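# Press the marked end of the rocker switch down

## Task

Push the ivory rocker switch's marked end down so it stays pressed while the switch remains flat on the table; finish with the robot not in contact with the switch, and keep any drink can, parts box or small stack bin upright.

## Robot and tools

Robot: two arms, left_arm and right_arm, each with six joints plus a gripper. Joint order, used in every command and every per-joint result list: waist, shoulder, elbow, wrist pitch, wrist yaw, wrist roll. Stated ranges (rad): waist -2.618 to 3.054, shoulder 0.000 to 3.142, elbow 0.000 to 3.142, wrist pitch -1.571 to 1.571, wrist yaw -1.571 to 1.571, wrist roll -2.094 to 2.094. True limits may differ by up to 0.059 rad either way.

Frame: positions are metres in the scene frame. Origin sits at table-top height, halfway between the nominal arm bases; +z points up, +x points out across the table, and left_arm is on the +y side (not necessarily the left of the image). Reported gripper position and quaternion (end_effector_position, end_effector_quat_wxyz) may be off by a few centimetres, more when the arm is stretched. The gripper's fingers point along its own +z and open along its y; end_effector_position is between the pads, roughly 1 cm short of the fingertips.

Row format (shared by execute_actions and move): a single flat list of 14 numbers covering both arms, each within -1 to 1. First the left_arm's six joint values then its opening, then the same seven for right_arm. The joint values are offsets, not poses: they are measured from the "Joint targets" shown at the start of the action or call, and are scaled so 1.0 equals 1.202 rad (waist), 1.258 (shoulder), 1.3 (elbow), 2.073 (wrist pitch), 2.022 (wrist yaw and wrist roll). A zero therefore means hold the present target; repeating an offset in a new action moves further. The opening value is absolute: +1 fully open, -1 closed; sending 0 is a real half-open command, so resend an arm's current opening to leave it unchanged.

execute_actions: actions is a list of actions; each action is a table of up to 15 rows, each row lasting one 1/30 s step, with the last row held to fill 15 steps (0.5 s). An empty list just reports state. cameras picks which images return (omit or ["all"] for all, [] for none). An action pushing a joint more than 0.059 rad beyond its range is rejected for both arms; a bad first action rejects the whole call. Joints asked past their real end stop there and the result may say "joint sent to its limit".

move: target is one 14-number row, or a list of up to 15 rows, all offsets from the same starting Joint targets. speed (rad/s, 0.01 to 2, default 0.5) caps the joint with the longest travel; one value or one per target. blend (rad) rounds corners between listed targets. opening_speed (at least 0.2 per second on the -1..1 scale) ramps the fingers. blocking=false returns after about 0.5 s while the move continues. Joints move together, there is no collision avoidance, and faster or deeper contact pushes harder. The result adds a "move:" line: done, off_target, moving, held or fault, plus limits=held and the worst-off joint per arm if it missed by over 0.035 rad. Neither done nor off_target tells you about contact.

wait: seconds 0 to 10; arms keep their last command and any running move continues. stop: brakes a running move (it needs braking room). zoom_image: camera is cam_head_left or cam_head_right, region [x0, y0, x1, y1] in image pixels, up to 504 by 504, from that camera's latest image. finished_scene: scene is the current scene's number; it ends the scene irreversibly, so only call it once the switch is pressed and the hand is clear.

Cameras: cam_head_left and cam_head_right, each 896x504, with the calibration listed in the results (K, distortion, T_world_to_cam); true poses may be a couple of degrees and millimetres off.

Result lines: Joint positions and Joint velocities per arm (rad, rad/s, then pad gap in m; 0.094 m is fully open); "within noise" means essentially still. Joint targets are the base for your next offsets. grip_measured is the finger opening on the command scale. Joint torques are total drive output including gravity; joints 1 to 3 wrap at ±28 N m. Step readings list joint angles at some steps. "joint command not followed" means the clearance check altered a target. Tool commands shows current gripper commands.

Motion limits: each joint target can lead its measured angle only by 0.202 (waist), 0.258 (shoulder), 0.3 (elbow), 0.573 (wrist pitch), 0.522 (wrist yaw/roll) rad per step, and targets placing the gripper over 200 mm from where it is get scaled back, so big moves take several actions. To stop pressing on something, command targets back beyond the measured positions.

Heat: stretched arms, held loads or pushing into something unreachable heat motors; MOTOR HOT appears at 75 °C, at 90 °C the arm folds and idles, at 100 °C it goes limp.

Avoid: striking or pressing hard (press the switch gently and briefly, then lift away), the two arms colliding, knocking over the can, box or bin, and anything leaving the table.

Each tool is called as name([rows], argument=value, ...), one row to a line, values as JSON.

## Session

execute_actions(actions=[])

Scene clock: 0.00 s.
left_arm: end_effector_position=(+0.4286, +0.2967, +0.1025) grip_measured=+1.000 end_effector_quat_wxyz=(+0.594, -0.058, +0.801, +0.043) | right_arm: end_effector_position=(+0.4064, -0.2592, +0.1034) grip_measured=+1.000 end_effector_quat_wxyz=(+0.590, +0.008, +0.807, -0.016)
Joint positions: left_arm=[0.015 1.55 0.343 0.908 -0.141 -0.044 0.094] | right_arm=[-0.012 1.559 0.377 0.875 -0.004 -0.019 0.094]
Joint velocities: within noise
Joint torques (N m): no reading
Heat: left arm: 25 °C; right arm: 29 °C.
Joint targets: left_arm=[0.015 1.542 0.351 0.915 -0.142 -0.045] | right_arm=[-0.012 1.553 0.382 0.874 -0.004 -0.019]
Tool commands: left_gripper/opening=+1.0 right_gripper/opening=+1.0

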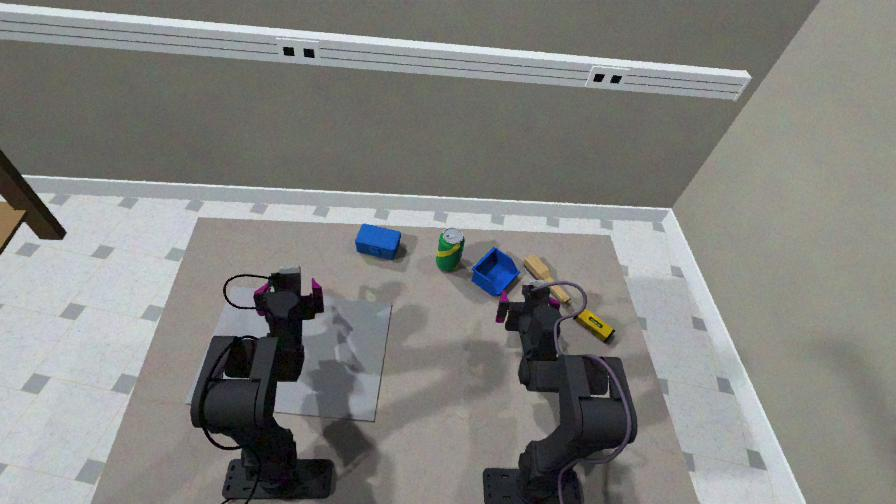

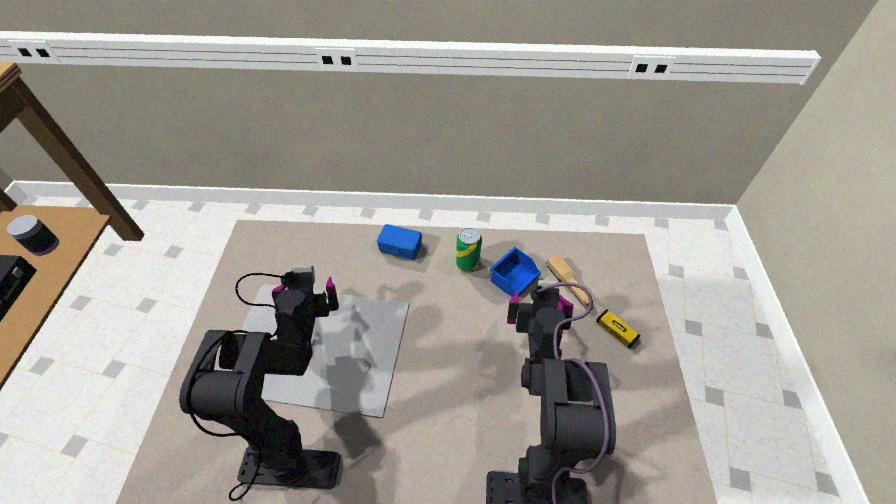

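zoom_image(camera="cam_head_left", region=[340, 200, 640, 370])

zoom_image(camera="cam_head_right", region=[360, 200, 660, 370])

zoom_image(camera="cam_head_left", region=[180, 220, 430, 440])

zoom_image(camera="cam_head_right", region=[200, 220, 450, 440])

Scaled by 1.680 from the camera's 896x504 image, which has a finer 1280x720 frame.

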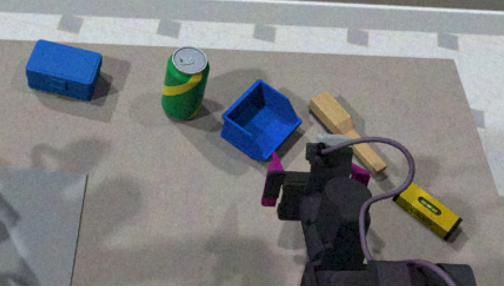

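Scaled by 1.680 from the camera's 896x504 image, which has a finer 1280x720 frame.

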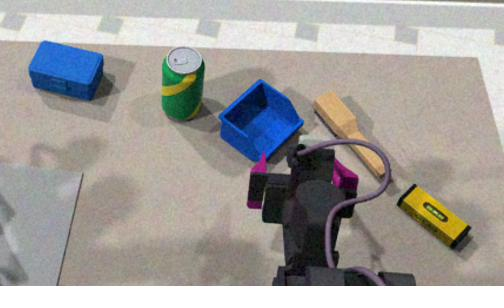

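Scaled by 2.016 from the camera's 896x504 image, which has a finer 1280x720 frame.

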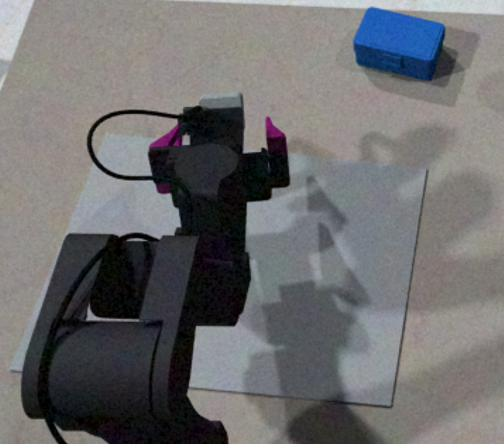

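Scaled by 2.016 from the camera's 896x504 image, which has a finer 1280x720 frame.

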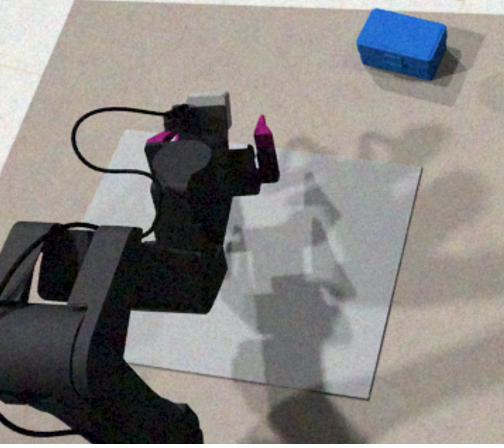

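move(target=[0, -0.987, -0.1546, -0.369, 0.0702, 0.0223, 1, 0, -0.996, -0.1785, -0.3493, 0.002, 0.0094, 1], speed=1.0)

Scene clock: 19.67 s.
left_arm: end_effector_position=(+0.3038, +0.2739, +0.2209) grip_measured=+1.000 end_effector_quat_wxyz=(+0.707, -0.006, +0.708, -0.001) | right_arm: end_effector_position=(+0.2730, -0.2535, +0.2301) grip_measured=+1.000 end_effector_quat_wxyz=(+0.714, +0.012, +0.700, -0.015)
Joint positions: left_arm=[0.015 0.315 0.158 0.156 -0.011 -0.01 0.094] | right_arm=[-0.012 0.314 0.172 0.162 -0.004 -0.005 0.094]
Joint velocities: within noise
Joint torques (N m): left_arm=[-0.06 0.51 7.72 2.13 0.14 0.04] | right_arm=[-0.01 0.95 6.19 1.9 0.04 0.01]
Heat: left arm: 29 °C; right arm: 32 °C.
Joint targets: left_arm=[0.015 0.300 0.150 0.150 0.000 0.000] | right_arm=[-0.012 0.300 0.150 0.150 0.000 0.000]
move: done

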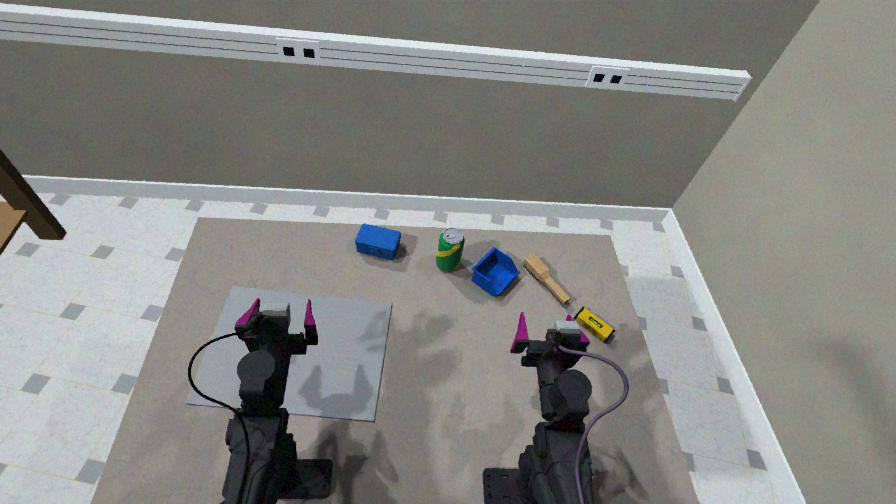

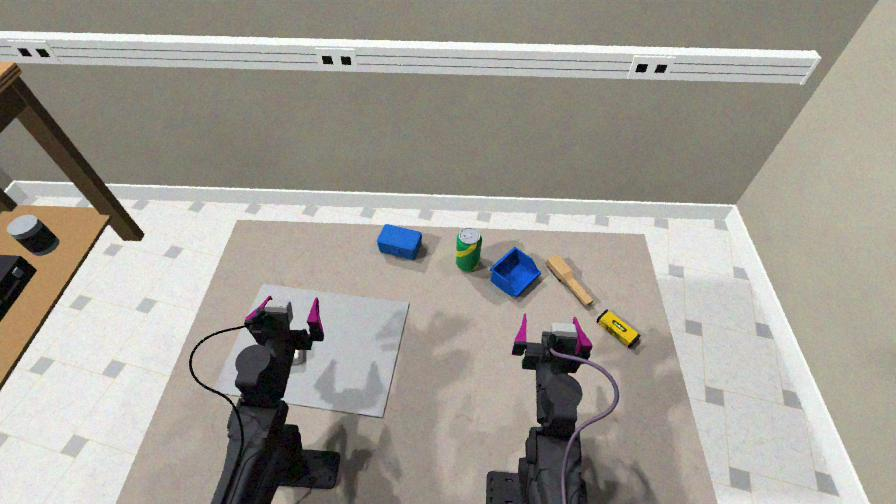

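zoom_image(camera="cam_head_right", region=[220, 290, 420, 420])

zoom_image(camera="cam_head_left", region=[190, 290, 390, 420])

Scaled by 2.520 from the camera's 896x504 image, which has a finer 1280x720 frame.

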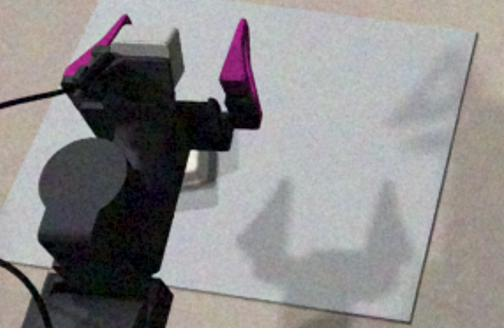

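Scaled by 2.520 from the camera's 896x504 image, which has a finer 1280x720 frame.

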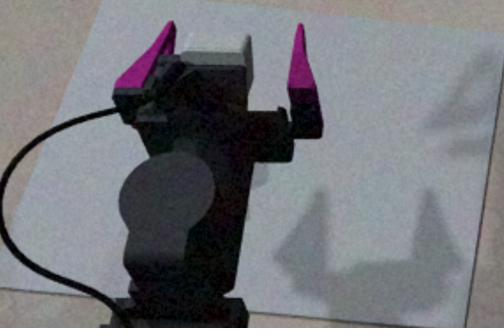

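move(target=[0.7, 0, 0, 0, 0, 0, 1, 0, 0, 0, 0, 0, 0, 1], speed=1.0)

Scene clock: 23.57 s.
left_arm: end_effector_position=(+0.2146, +0.4720, +0.2206) grip_measured=+1.000 end_effector_quat_wxyz=(+0.647, -0.290, +0.646, +0.284) | right_arm: end_effector_position=(+0.2730, -0.2535, +0.2299) grip_measured=+1.000 end_effector_quat_wxyz=(+0.714, +0.012, +0.700, -0.015)
Joint positions: left_arm=[0.85 0.315 0.158 0.155 -0.004 -0.009 0.094] | right_arm=[-0.012 0.314 0.172 0.161 -0.004 -0.004 0.094]
Joint velocities: within noise
Joint torques (N m): left_arm=[0.47 0.55 7.66 2.16 0.06 0.09] | right_arm=[0.01 0.94 6.19 1.96 0.04 0.02]
Heat: left arm: 29 °C; right arm: 32 °C.
Joint targets: left_arm=[0.856 0.300 0.150 0.150 0.000 0.000] | right_arm=[-0.012 0.300 0.150 0.150 0.000 0.001]
move: done

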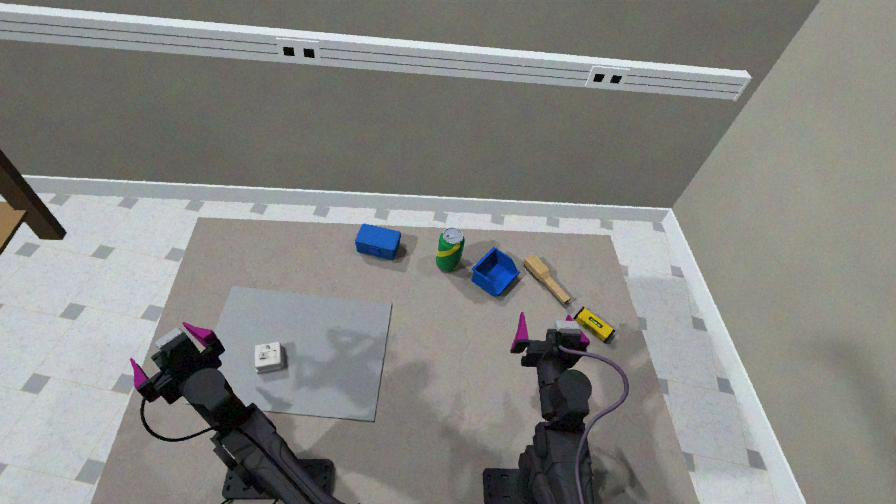

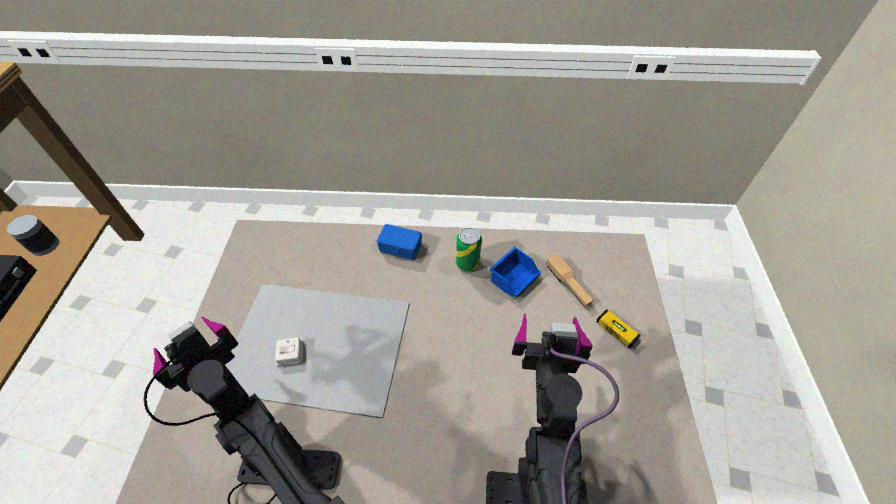

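The switch is now visible. Let me zoom in.

zoom_image(camera="cam_head_left", region=[240, 328, 300, 388])

zoom_image(camera="cam_head_right", region=[260, 322, 320, 382])

Scaled by 8.400 from the camera's 896x504 image, which has a finer 1280x720 frame.

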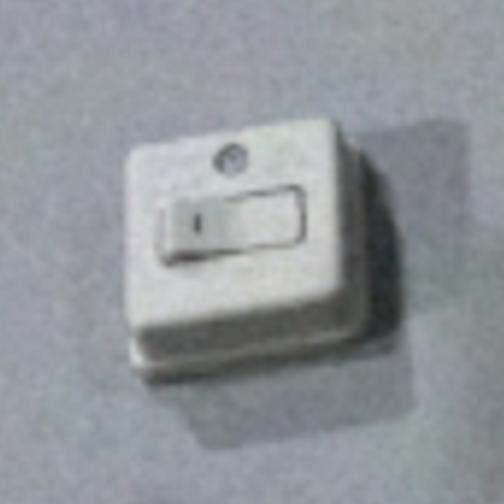

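Scaled by 8.400 from the camera's 896x504 image, which has a finer 1280x720 frame.

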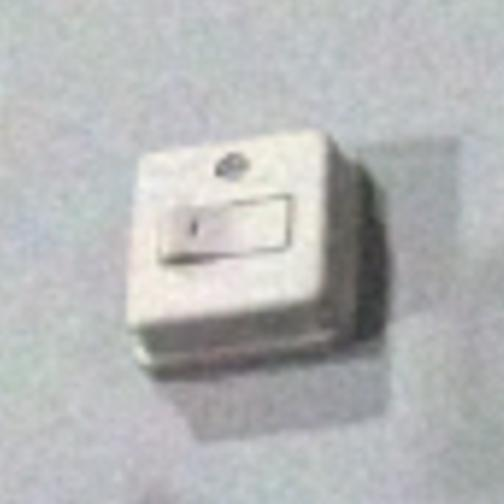

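move(target=[-0.4992, 0.7576, 0.5342, -0.4541, 0, 0, -1, 0, 0, 0, 0, 0, 0, 1], speed=0.8, opening_speed=1.5)

Scene clock: 43.70 s.
left_arm: end_effector_position=(+0.2967, +0.3385, +0.0885) grip_measured=-0.995 end_effector_quat_wxyz=(+0.176, -0.124, +0.976, +0.022) | right_arm: end_effector_position=(+0.2730, -0.2535, +0.2299) grip_measured=+1.000 end_effector_quat_wxyz=(+0.714, +0.012, +0.700, -0.015)
Joint positions: left_arm=[0.261 1.246 0.816 -0.784 -0.003 -0.009 0] | right_arm=[-0.012 0.314 0.172 0.161 -0.004 -0.004 0.094]
Joint velocities: within noise
Joint torques (N m): left_arm=[-0.5 -2.56 10.24 1.14 0.06 0.07] | right_arm=[-0.01 0.94 6.17 1.96 0.04 0.03]
Heat: left arm: 30 °C; right arm: 32 °C.
Joint targets: left_arm=[0.256 1.253 0.845 -0.791 0.000 0.000] | right_arm=[-0.012 0.300 0.150 0.150 0.000 0.001]
move: done

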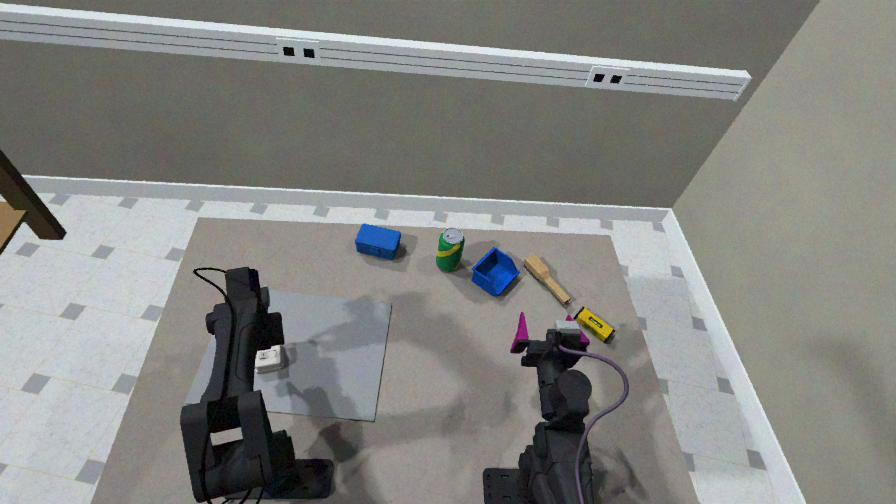

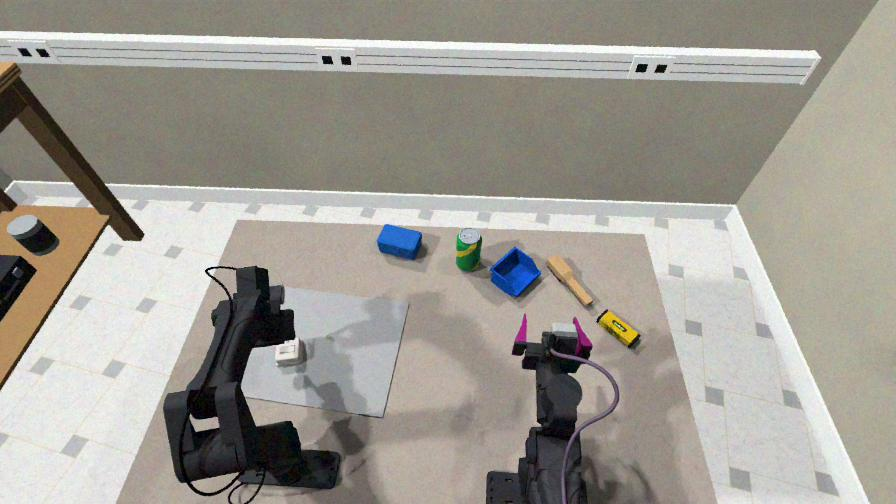

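zoom_image(camera="cam_head_right", region=[200, 260, 340, 400])

zoom_image(camera="cam_head_left", region=[180, 260, 320, 400])

Scaled by 3.600 from the camera's 896x504 image, which has a finer 1280x720 frame.

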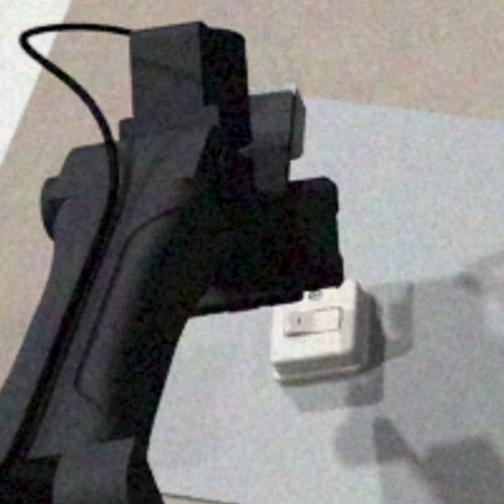

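Scaled by 3.600 from the camera's 896x504 image, which has a finer 1280x720 frame.

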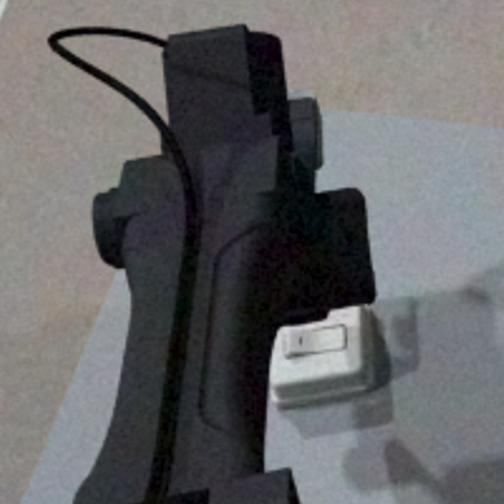

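zoom_image(camera="cam_head_right", region=[500, 300, 610, 400])

zoom_image(camera="cam_head_left", region=[500, 300, 610, 400])

Scaled by 4.582 from the camera's 896x504 image, which has a finer 1280x720 frame.

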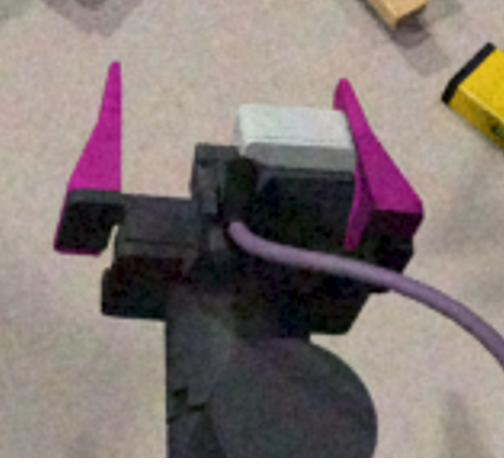

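Scaled by 4.582 from the camera's 896x504 image, which has a finer 1280x720 frame.

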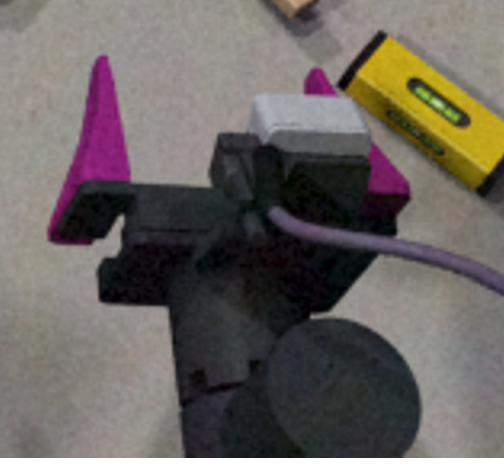

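move(target=[0, 0.4312, 0.4275, -0.2963, 0, 0, -1, 0, 0, 0, 0, 0, 0, 1], speed=0.8)

Scene clock: 62.00 s.
left_arm: end_effector_position=(+0.2937, +0.3378, +0.0937) grip_measured=-0.995 end_effector_quat_wxyz=(-0.113, -0.125, +0.986, -0.012) | right_arm: end_effector_position=(+0.2730, -0.2535, +0.2298) grip_measured=+1.000 end_effector_quat_wxyz=(+0.714, +0.012, +0.700, -0.015)
Joint positions: left_arm=[0.261 1.78 1.375 -1.395 -0.003 -0.009 0] | right_arm=[-0.012 0.314 0.172 0.161 -0.004 -0.004 0.094]
Joint velocities: within noise
Joint torques (N m): left_arm=[-0.5 -5.82 8.84 -0.02 0.05 0.07] | right_arm=[0.01 0.94 6.2 1.96 0.04 0.02]
Heat: left arm: 29 °C; right arm: 33 °C.
Joint targets: left_arm=[0.256 1.796 1.401 -1.405 0.000 0.000] | right_arm=[-0.012 0.300 0.150 0.150 0.000 0.001]
move: done

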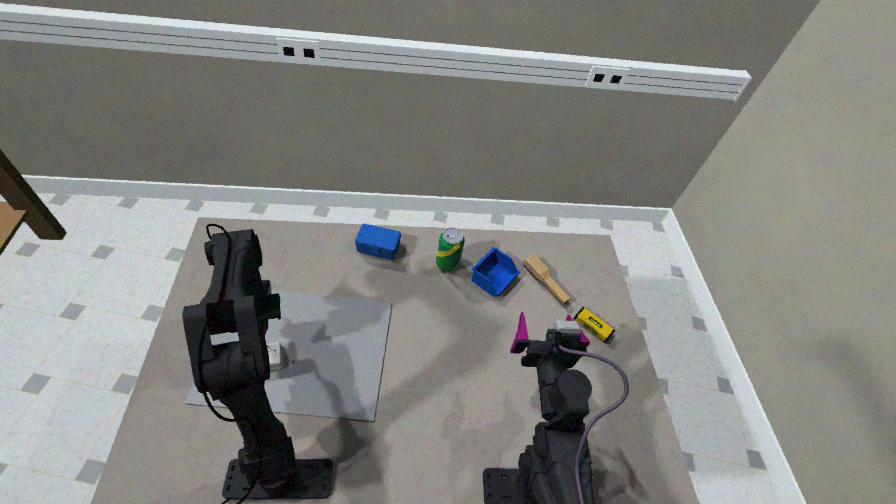

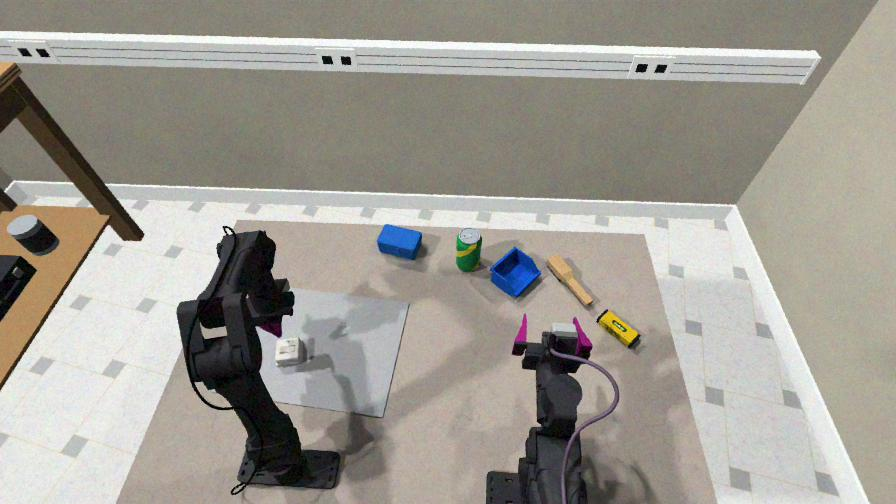

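zoom_image(camera="cam_head_right", region=[230, 280, 330, 380])

zoom_image(camera="cam_head_left", region=[210, 280, 310, 380])

Scaled by 5.040 from the camera's 896x504 image, which has a finer 1280x720 frame.

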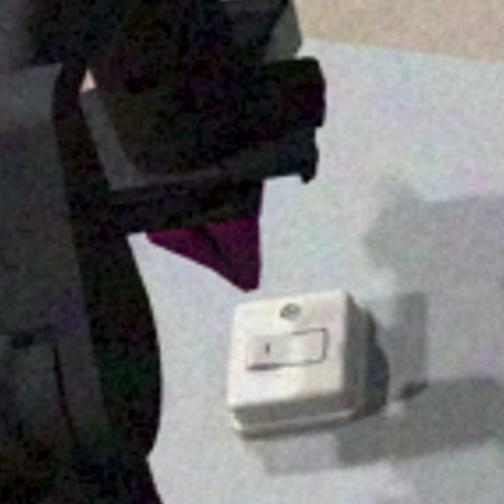

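Scaled by 5.040 from the camera's 896x504 image, which has a finer 1280x720 frame.

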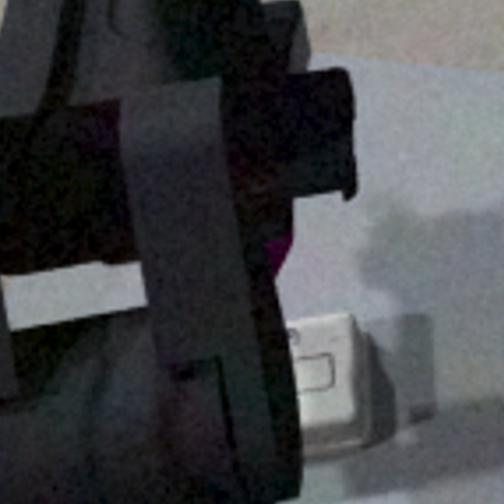

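move(target=[0.0258, 0.0064, -0.0808, 0.0545, 0, 0, -1, 0, 0, 0, 0, 0, 0, 1], speed=0.3)

zoom_image(camera="cam_head_right", region=[230, 280, 330, 380])

Scene clock: 82.00 s.
left_arm: end_effector_position=(+0.2918, +0.3429, +0.0728) grip_measured=-0.995 end_effector_quat_wxyz=(-0.109, -0.135, +0.985, -0.012) | right_arm: end_effector_position=(+0.2730, -0.2535, +0.2298) grip_measured=+1.000 end_effector_quat_wxyz=(+0.714, +0.012, +0.700, -0.015)
Joint positions: left_arm=[0.281 1.787 1.301 -1.306 -0.003 -0.009 0] | right_arm=[-0.012 0.314 0.172 0.161 -0.004 -0.004 0.094]
Joint velocities: within noise
Joint torques (N m): left_arm=[0.43 -5.81 5.65 0.18 0.06 0.07] | right_arm=[-0.01 0.94 6.2 1.96 0.03 0.02]
Heat: left arm: 28 °C; right arm: 33 °C.
Joint targets: left_arm=[0.287 1.804 1.296 -1.292 0.000 0.000] | right_arm=[-0.012 0.300 0.150 0.150 0.000 0.001]
move: done

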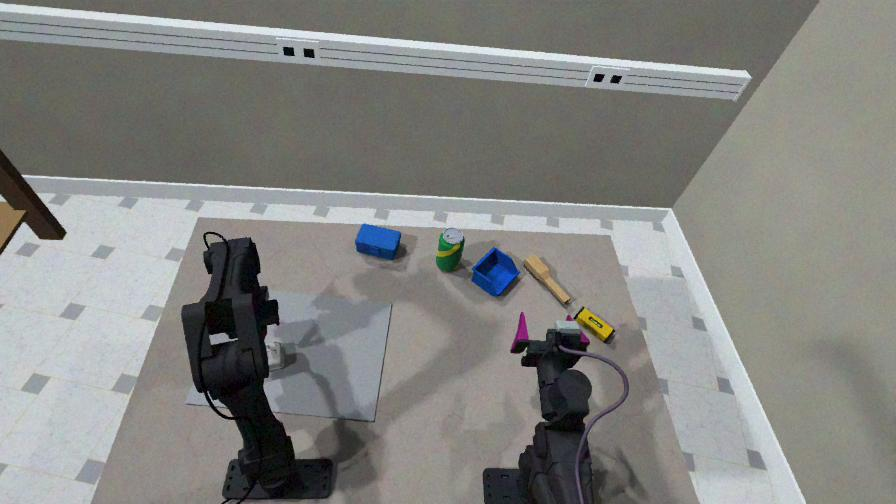

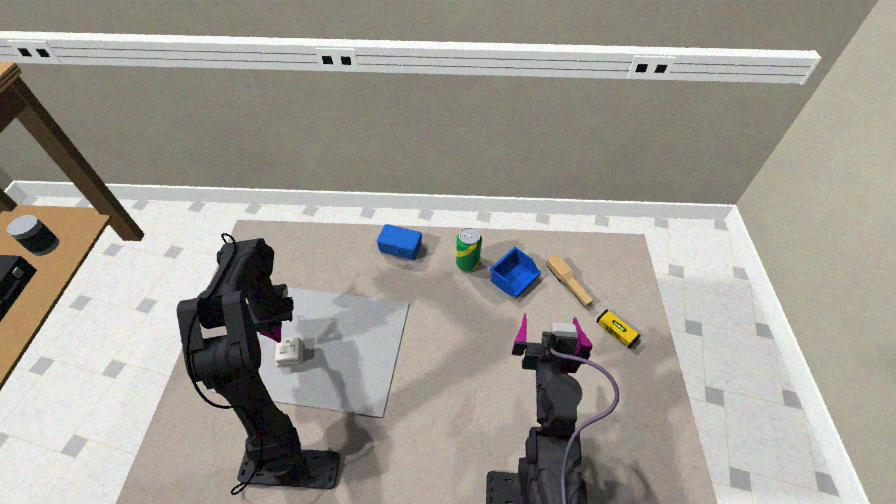

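Scaled by 5.040 from the camera's 896x504 image, which has a finer 1280x720 frame.

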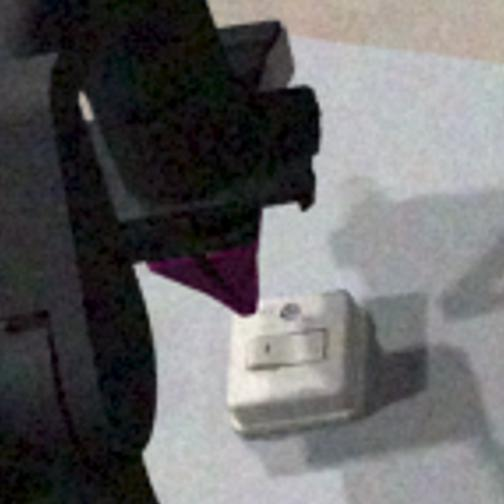

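move(target=[0.0083, 0.0108, -0.0405, 0.0281, 0, 0, -1, 0, 0, 0, 0, 0, 0, 1], speed=0.2)

zoom_image(camera="cam_head_right", region=[250, 310, 320, 380])

Scene clock: 87.63 s.
left_arm: end_effector_position=(+0.2884, +0.3444, +0.0567) grip_measured=-0.995 end_effector_quat_wxyz=(-0.113, -0.139, +0.984, -0.013) | right_arm: end_effector_position=(+0.2730, -0.2535, +0.2298) grip_measured=+1.000 end_effector_quat_wxyz=(+0.714, +0.012, +0.700, -0.015)
Joint positions: left_arm=[0.29 1.799 1.249 -1.248 -0.003 -0.009 0] | right_arm=[-0.012 0.314 0.172 0.161 -0.004 -0.004 0.094]
Joint velocities: within noise
Joint torques (N m): left_arm=[0.51 -5.67 5.52 0.24 0.05 0.08] | right_arm=[-0.01 0.94 6.2 1.96 0.04 0.02]
Heat: left arm: 28 °C; right arm: 33 °C.
Joint targets: left_arm=[0.297 1.817 1.243 -1.234 0.000 0.000] | right_arm=[-0.012 0.300 0.150 0.150 0.000 0.001]
move: done

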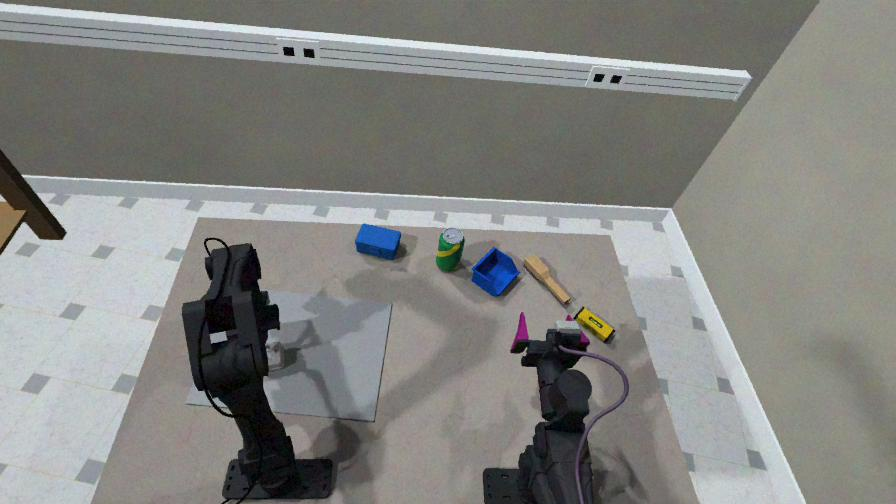

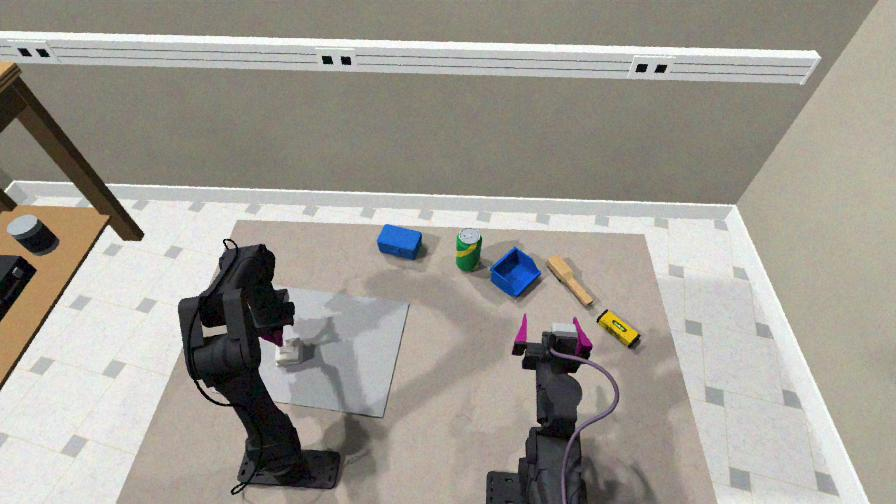

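Scaled by 7.200 from the camera's 896x504 image, which has a finer 1280x720 frame.

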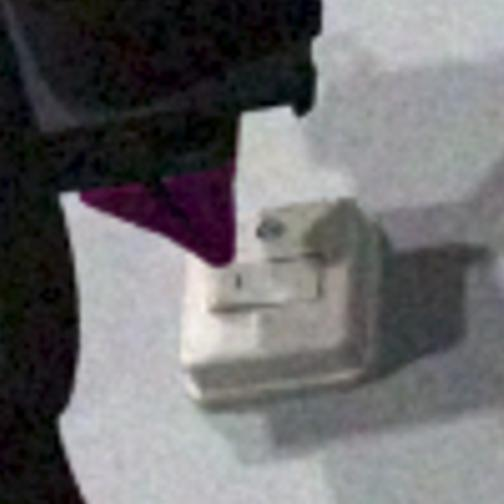

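move(target=[0.0078, 0.0050, -0.0213, 0.0154, 0, 0, -1, 0, 0, 0, 0, 0, 0, 1], speed=0.1)

zoom_image(camera="cam_head_right", region=[250, 310, 320, 380])

Scene clock: 92.63 s.
left_arm: end_effector_position=(+0.2869, +0.3465, +0.0501) grip_measured=-0.995 end_effector_quat_wxyz=(-0.110, -0.144, +0.983, -0.013) | right_arm: end_effector_position=(+0.2730, -0.2535, +0.2297) grip_measured=+1.000 end_effector_quat_wxyz=(+0.714, +0.012, +0.700, -0.015)
Joint positions: left_arm=[0.3 1.799 1.222 -1.216 -0.003 -0.009 0] | right_arm=[-0.012 0.314 0.172 0.161 -0.004 -0.004 0.094]
Joint velocities: within noise
Joint torques (N m): left_arm=[0.47 -5.23 5.41 0.21 0.05 0.05] | right_arm=[-0.01 0.94 6.19 1.97 0.04 0.02]
Heat: left arm: 27 °C; right arm: 34 °C.
Joint targets: left_arm=[0.306 1.823 1.215 -1.202 0.000 0.000] | right_arm=[-0.012 0.300 0.150 0.150 0.000 0.001]
move: done

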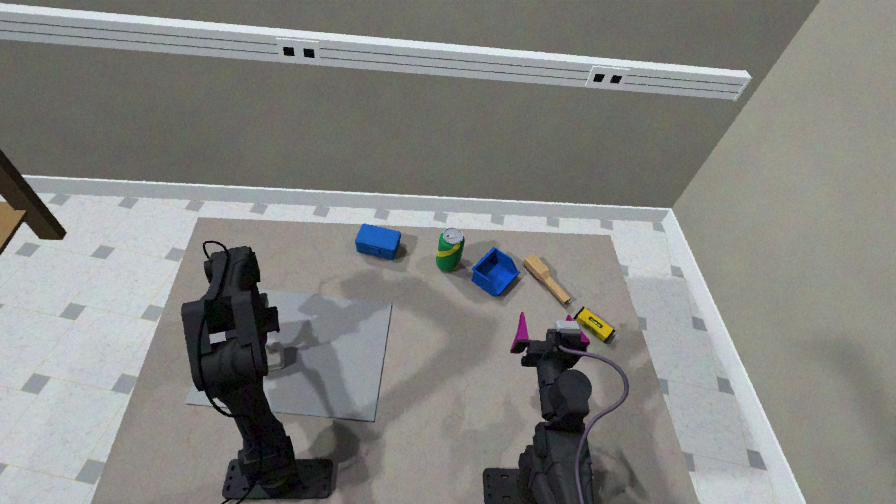

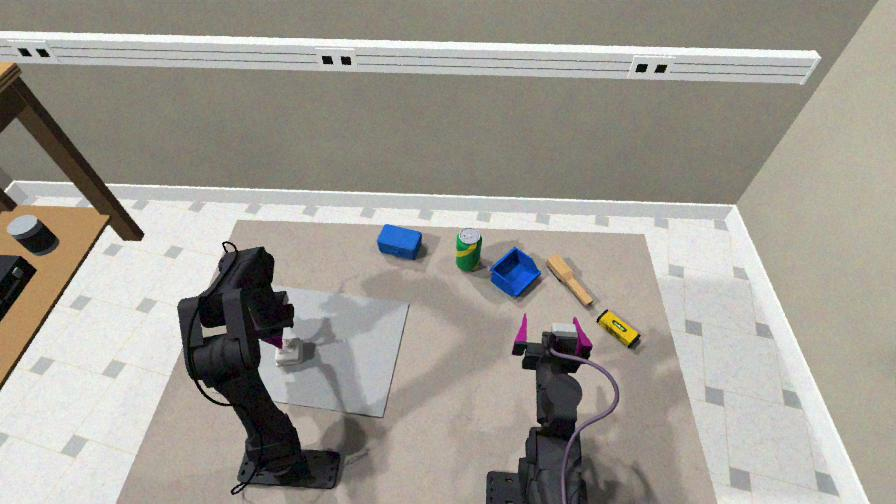

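Scaled by 7.200 from the camera's 896x504 image, which has a finer 1280x720 frame.

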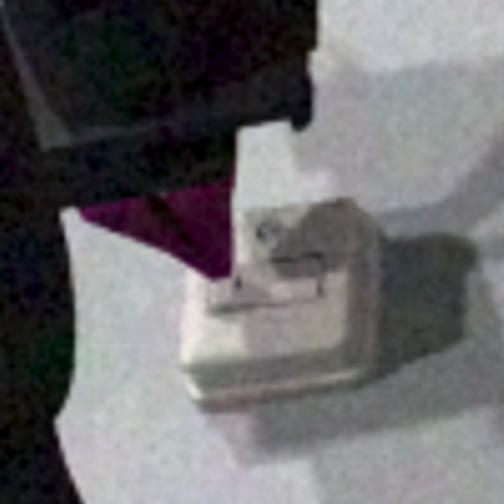

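zoom_image(camera="cam_head_right", region=[268, 328, 308, 368])

Scaled by 12.600 from the camera's 896x504 image, which has a finer 1280x720 frame.

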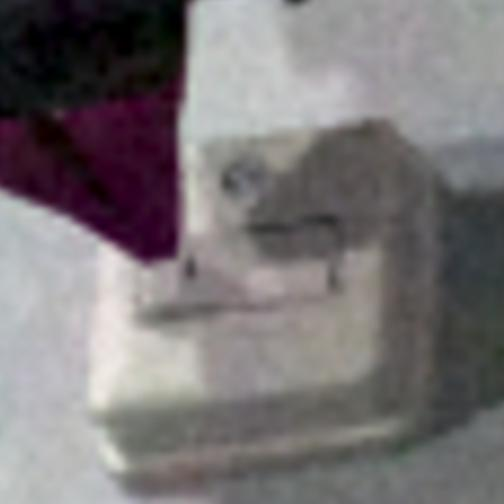

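move(target=[0, 0.0124, -0.0202, 0.0202, 0, 0, -1, 0, 0, 0, 0, 0, 0, 1], speed=0.05)

zoom_image(camera="cam_head_right", region=[268, 328, 308, 368])

Scene clock: 102.27 s.
left_arm: end_effector_position=(+0.2865, +0.3464, +0.0432) grip_measured=-0.995 end_effector_quat_wxyz=(-0.112, -0.144, +0.983, -0.014) | right_arm: end_effector_position=(+0.2730, -0.2535, +0.2297) grip_measured=+1.000 end_effector_quat_wxyz=(+0.714, +0.012, +0.700, -0.015)
Joint positions: left_arm=[0.3 1.811 1.207 -1.194 -0.003 -0.009 0] | right_arm=[-0.012 0.314 0.172 0.161 -0.004 -0.004 0.094]
Joint velocities: within noise
Joint torques (N m): left_arm=[0.43 -4.89 4.29 0.43 0.04 0.05] | right_arm=[-0.01 0.94 6.19 1.96 0.04 0.02]
Heat: left arm: 27 °C; right arm: 34 °C.
Joint targets: left_arm=[0.306 1.839 1.189 -1.160 0.000 0.000] | right_arm=[-0.012 0.300 0.150 0.150 0.000 0.001]
move: done

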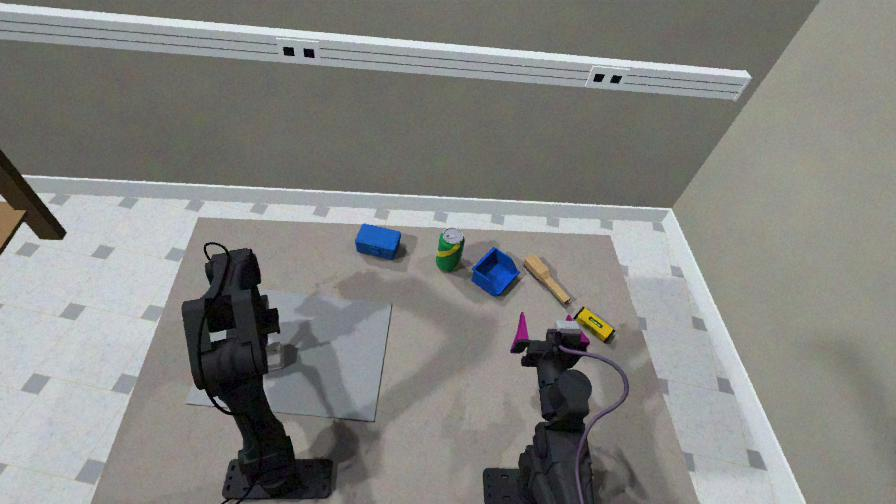

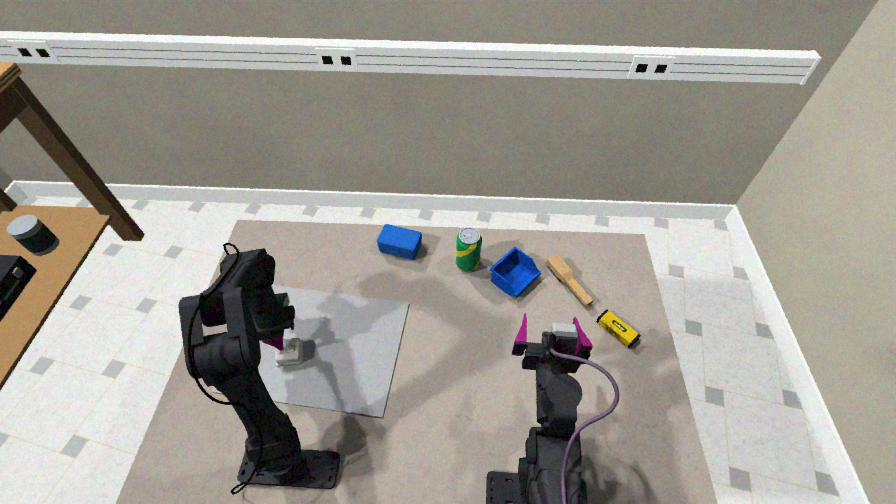

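Scaled by 12.600 from the camera's 896x504 image, which has a finer 1280x720 frame.

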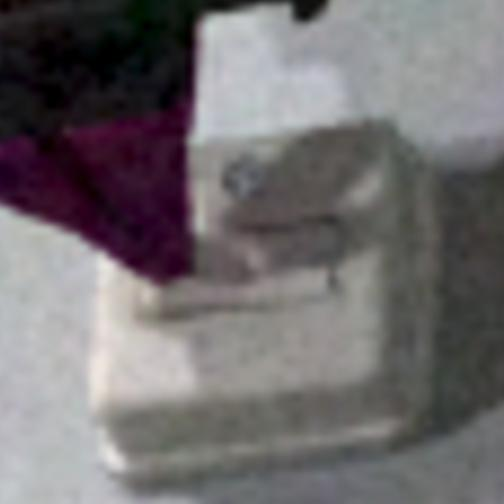

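move(target=[0, 0.0119, -0.0183, 0.0188, 0, 0, -1, 0, 0, 0, 0, 0, 0, 1], speed=0.05)

zoom_image(camera="cam_head_right", region=[268, 328, 308, 368])

Scene clock: 105.17 s.
left_arm: end_effector_position=(+0.2859, +0.3463, +0.0373) grip_measured=-0.995 end_effector_quat_wxyz=(-0.113, -0.144, +0.983, -0.014) | right_arm: end_effector_position=(+0.2730, -0.2535, +0.2297) grip_measured=+1.000 end_effector_quat_wxyz=(+0.714, +0.012, +0.700, -0.015)
Joint positions: left_arm=[0.3 1.819 1.192 -1.172 -0.003 -0.009 0] | right_arm=[-0.012 0.314 0.172 0.161 -0.004 -0.004 0.094]
Joint velocities: within noise
Joint torques (N m): left_arm=[0.51 -4.41 3.44 0.59 0.06 0.08] | right_arm=[-0.01 0.94 6.17 1.96 0.03 0.03]
Heat: left arm: 27 °C; right arm: 34 °C.
Joint targets: left_arm=[0.306 1.854 1.166 -1.121 0.000 0.000] | right_arm=[-0.012 0.300 0.150 0.150 0.000 0.001]
move: off_target (left_arm); left_arm: the wrist pitch is farthest, 0.051 rad from its target

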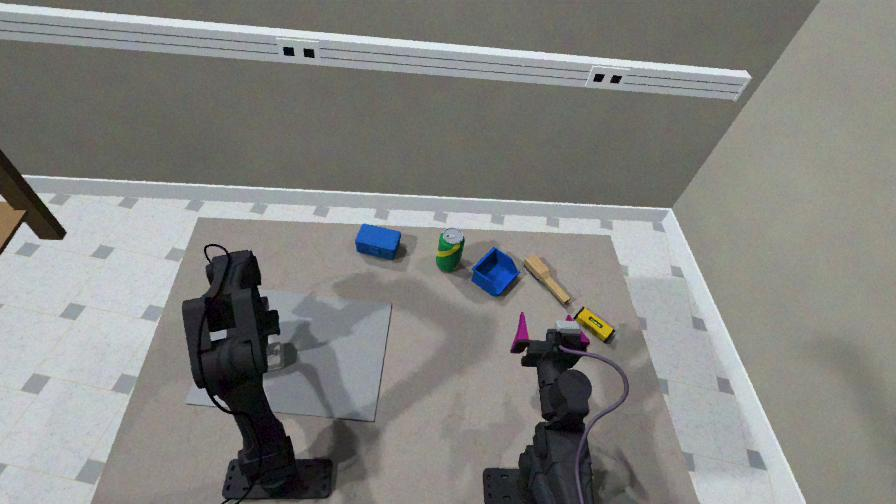

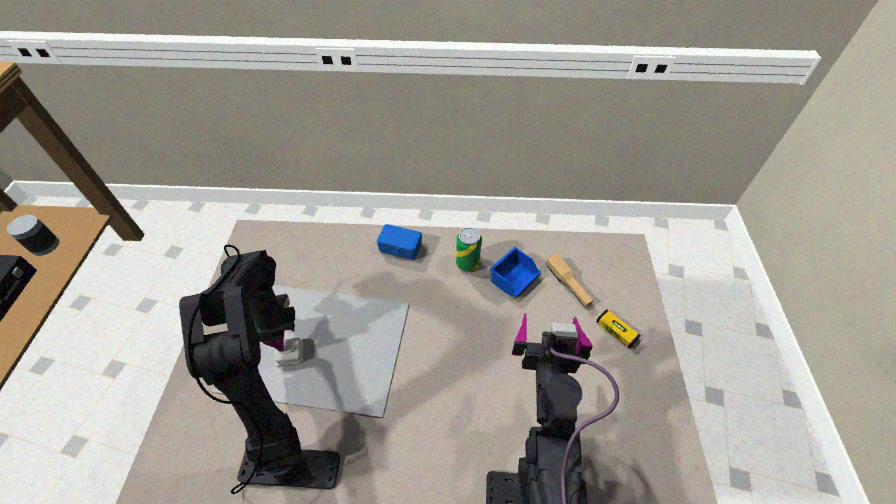

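Scaled by 12.600 from the camera's 896x504 image, which has a finer 1280x720 frame.

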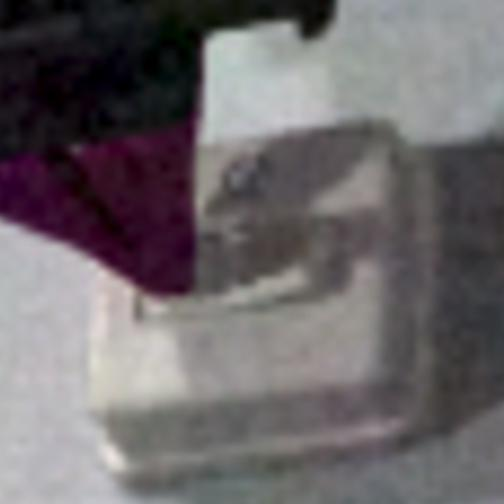

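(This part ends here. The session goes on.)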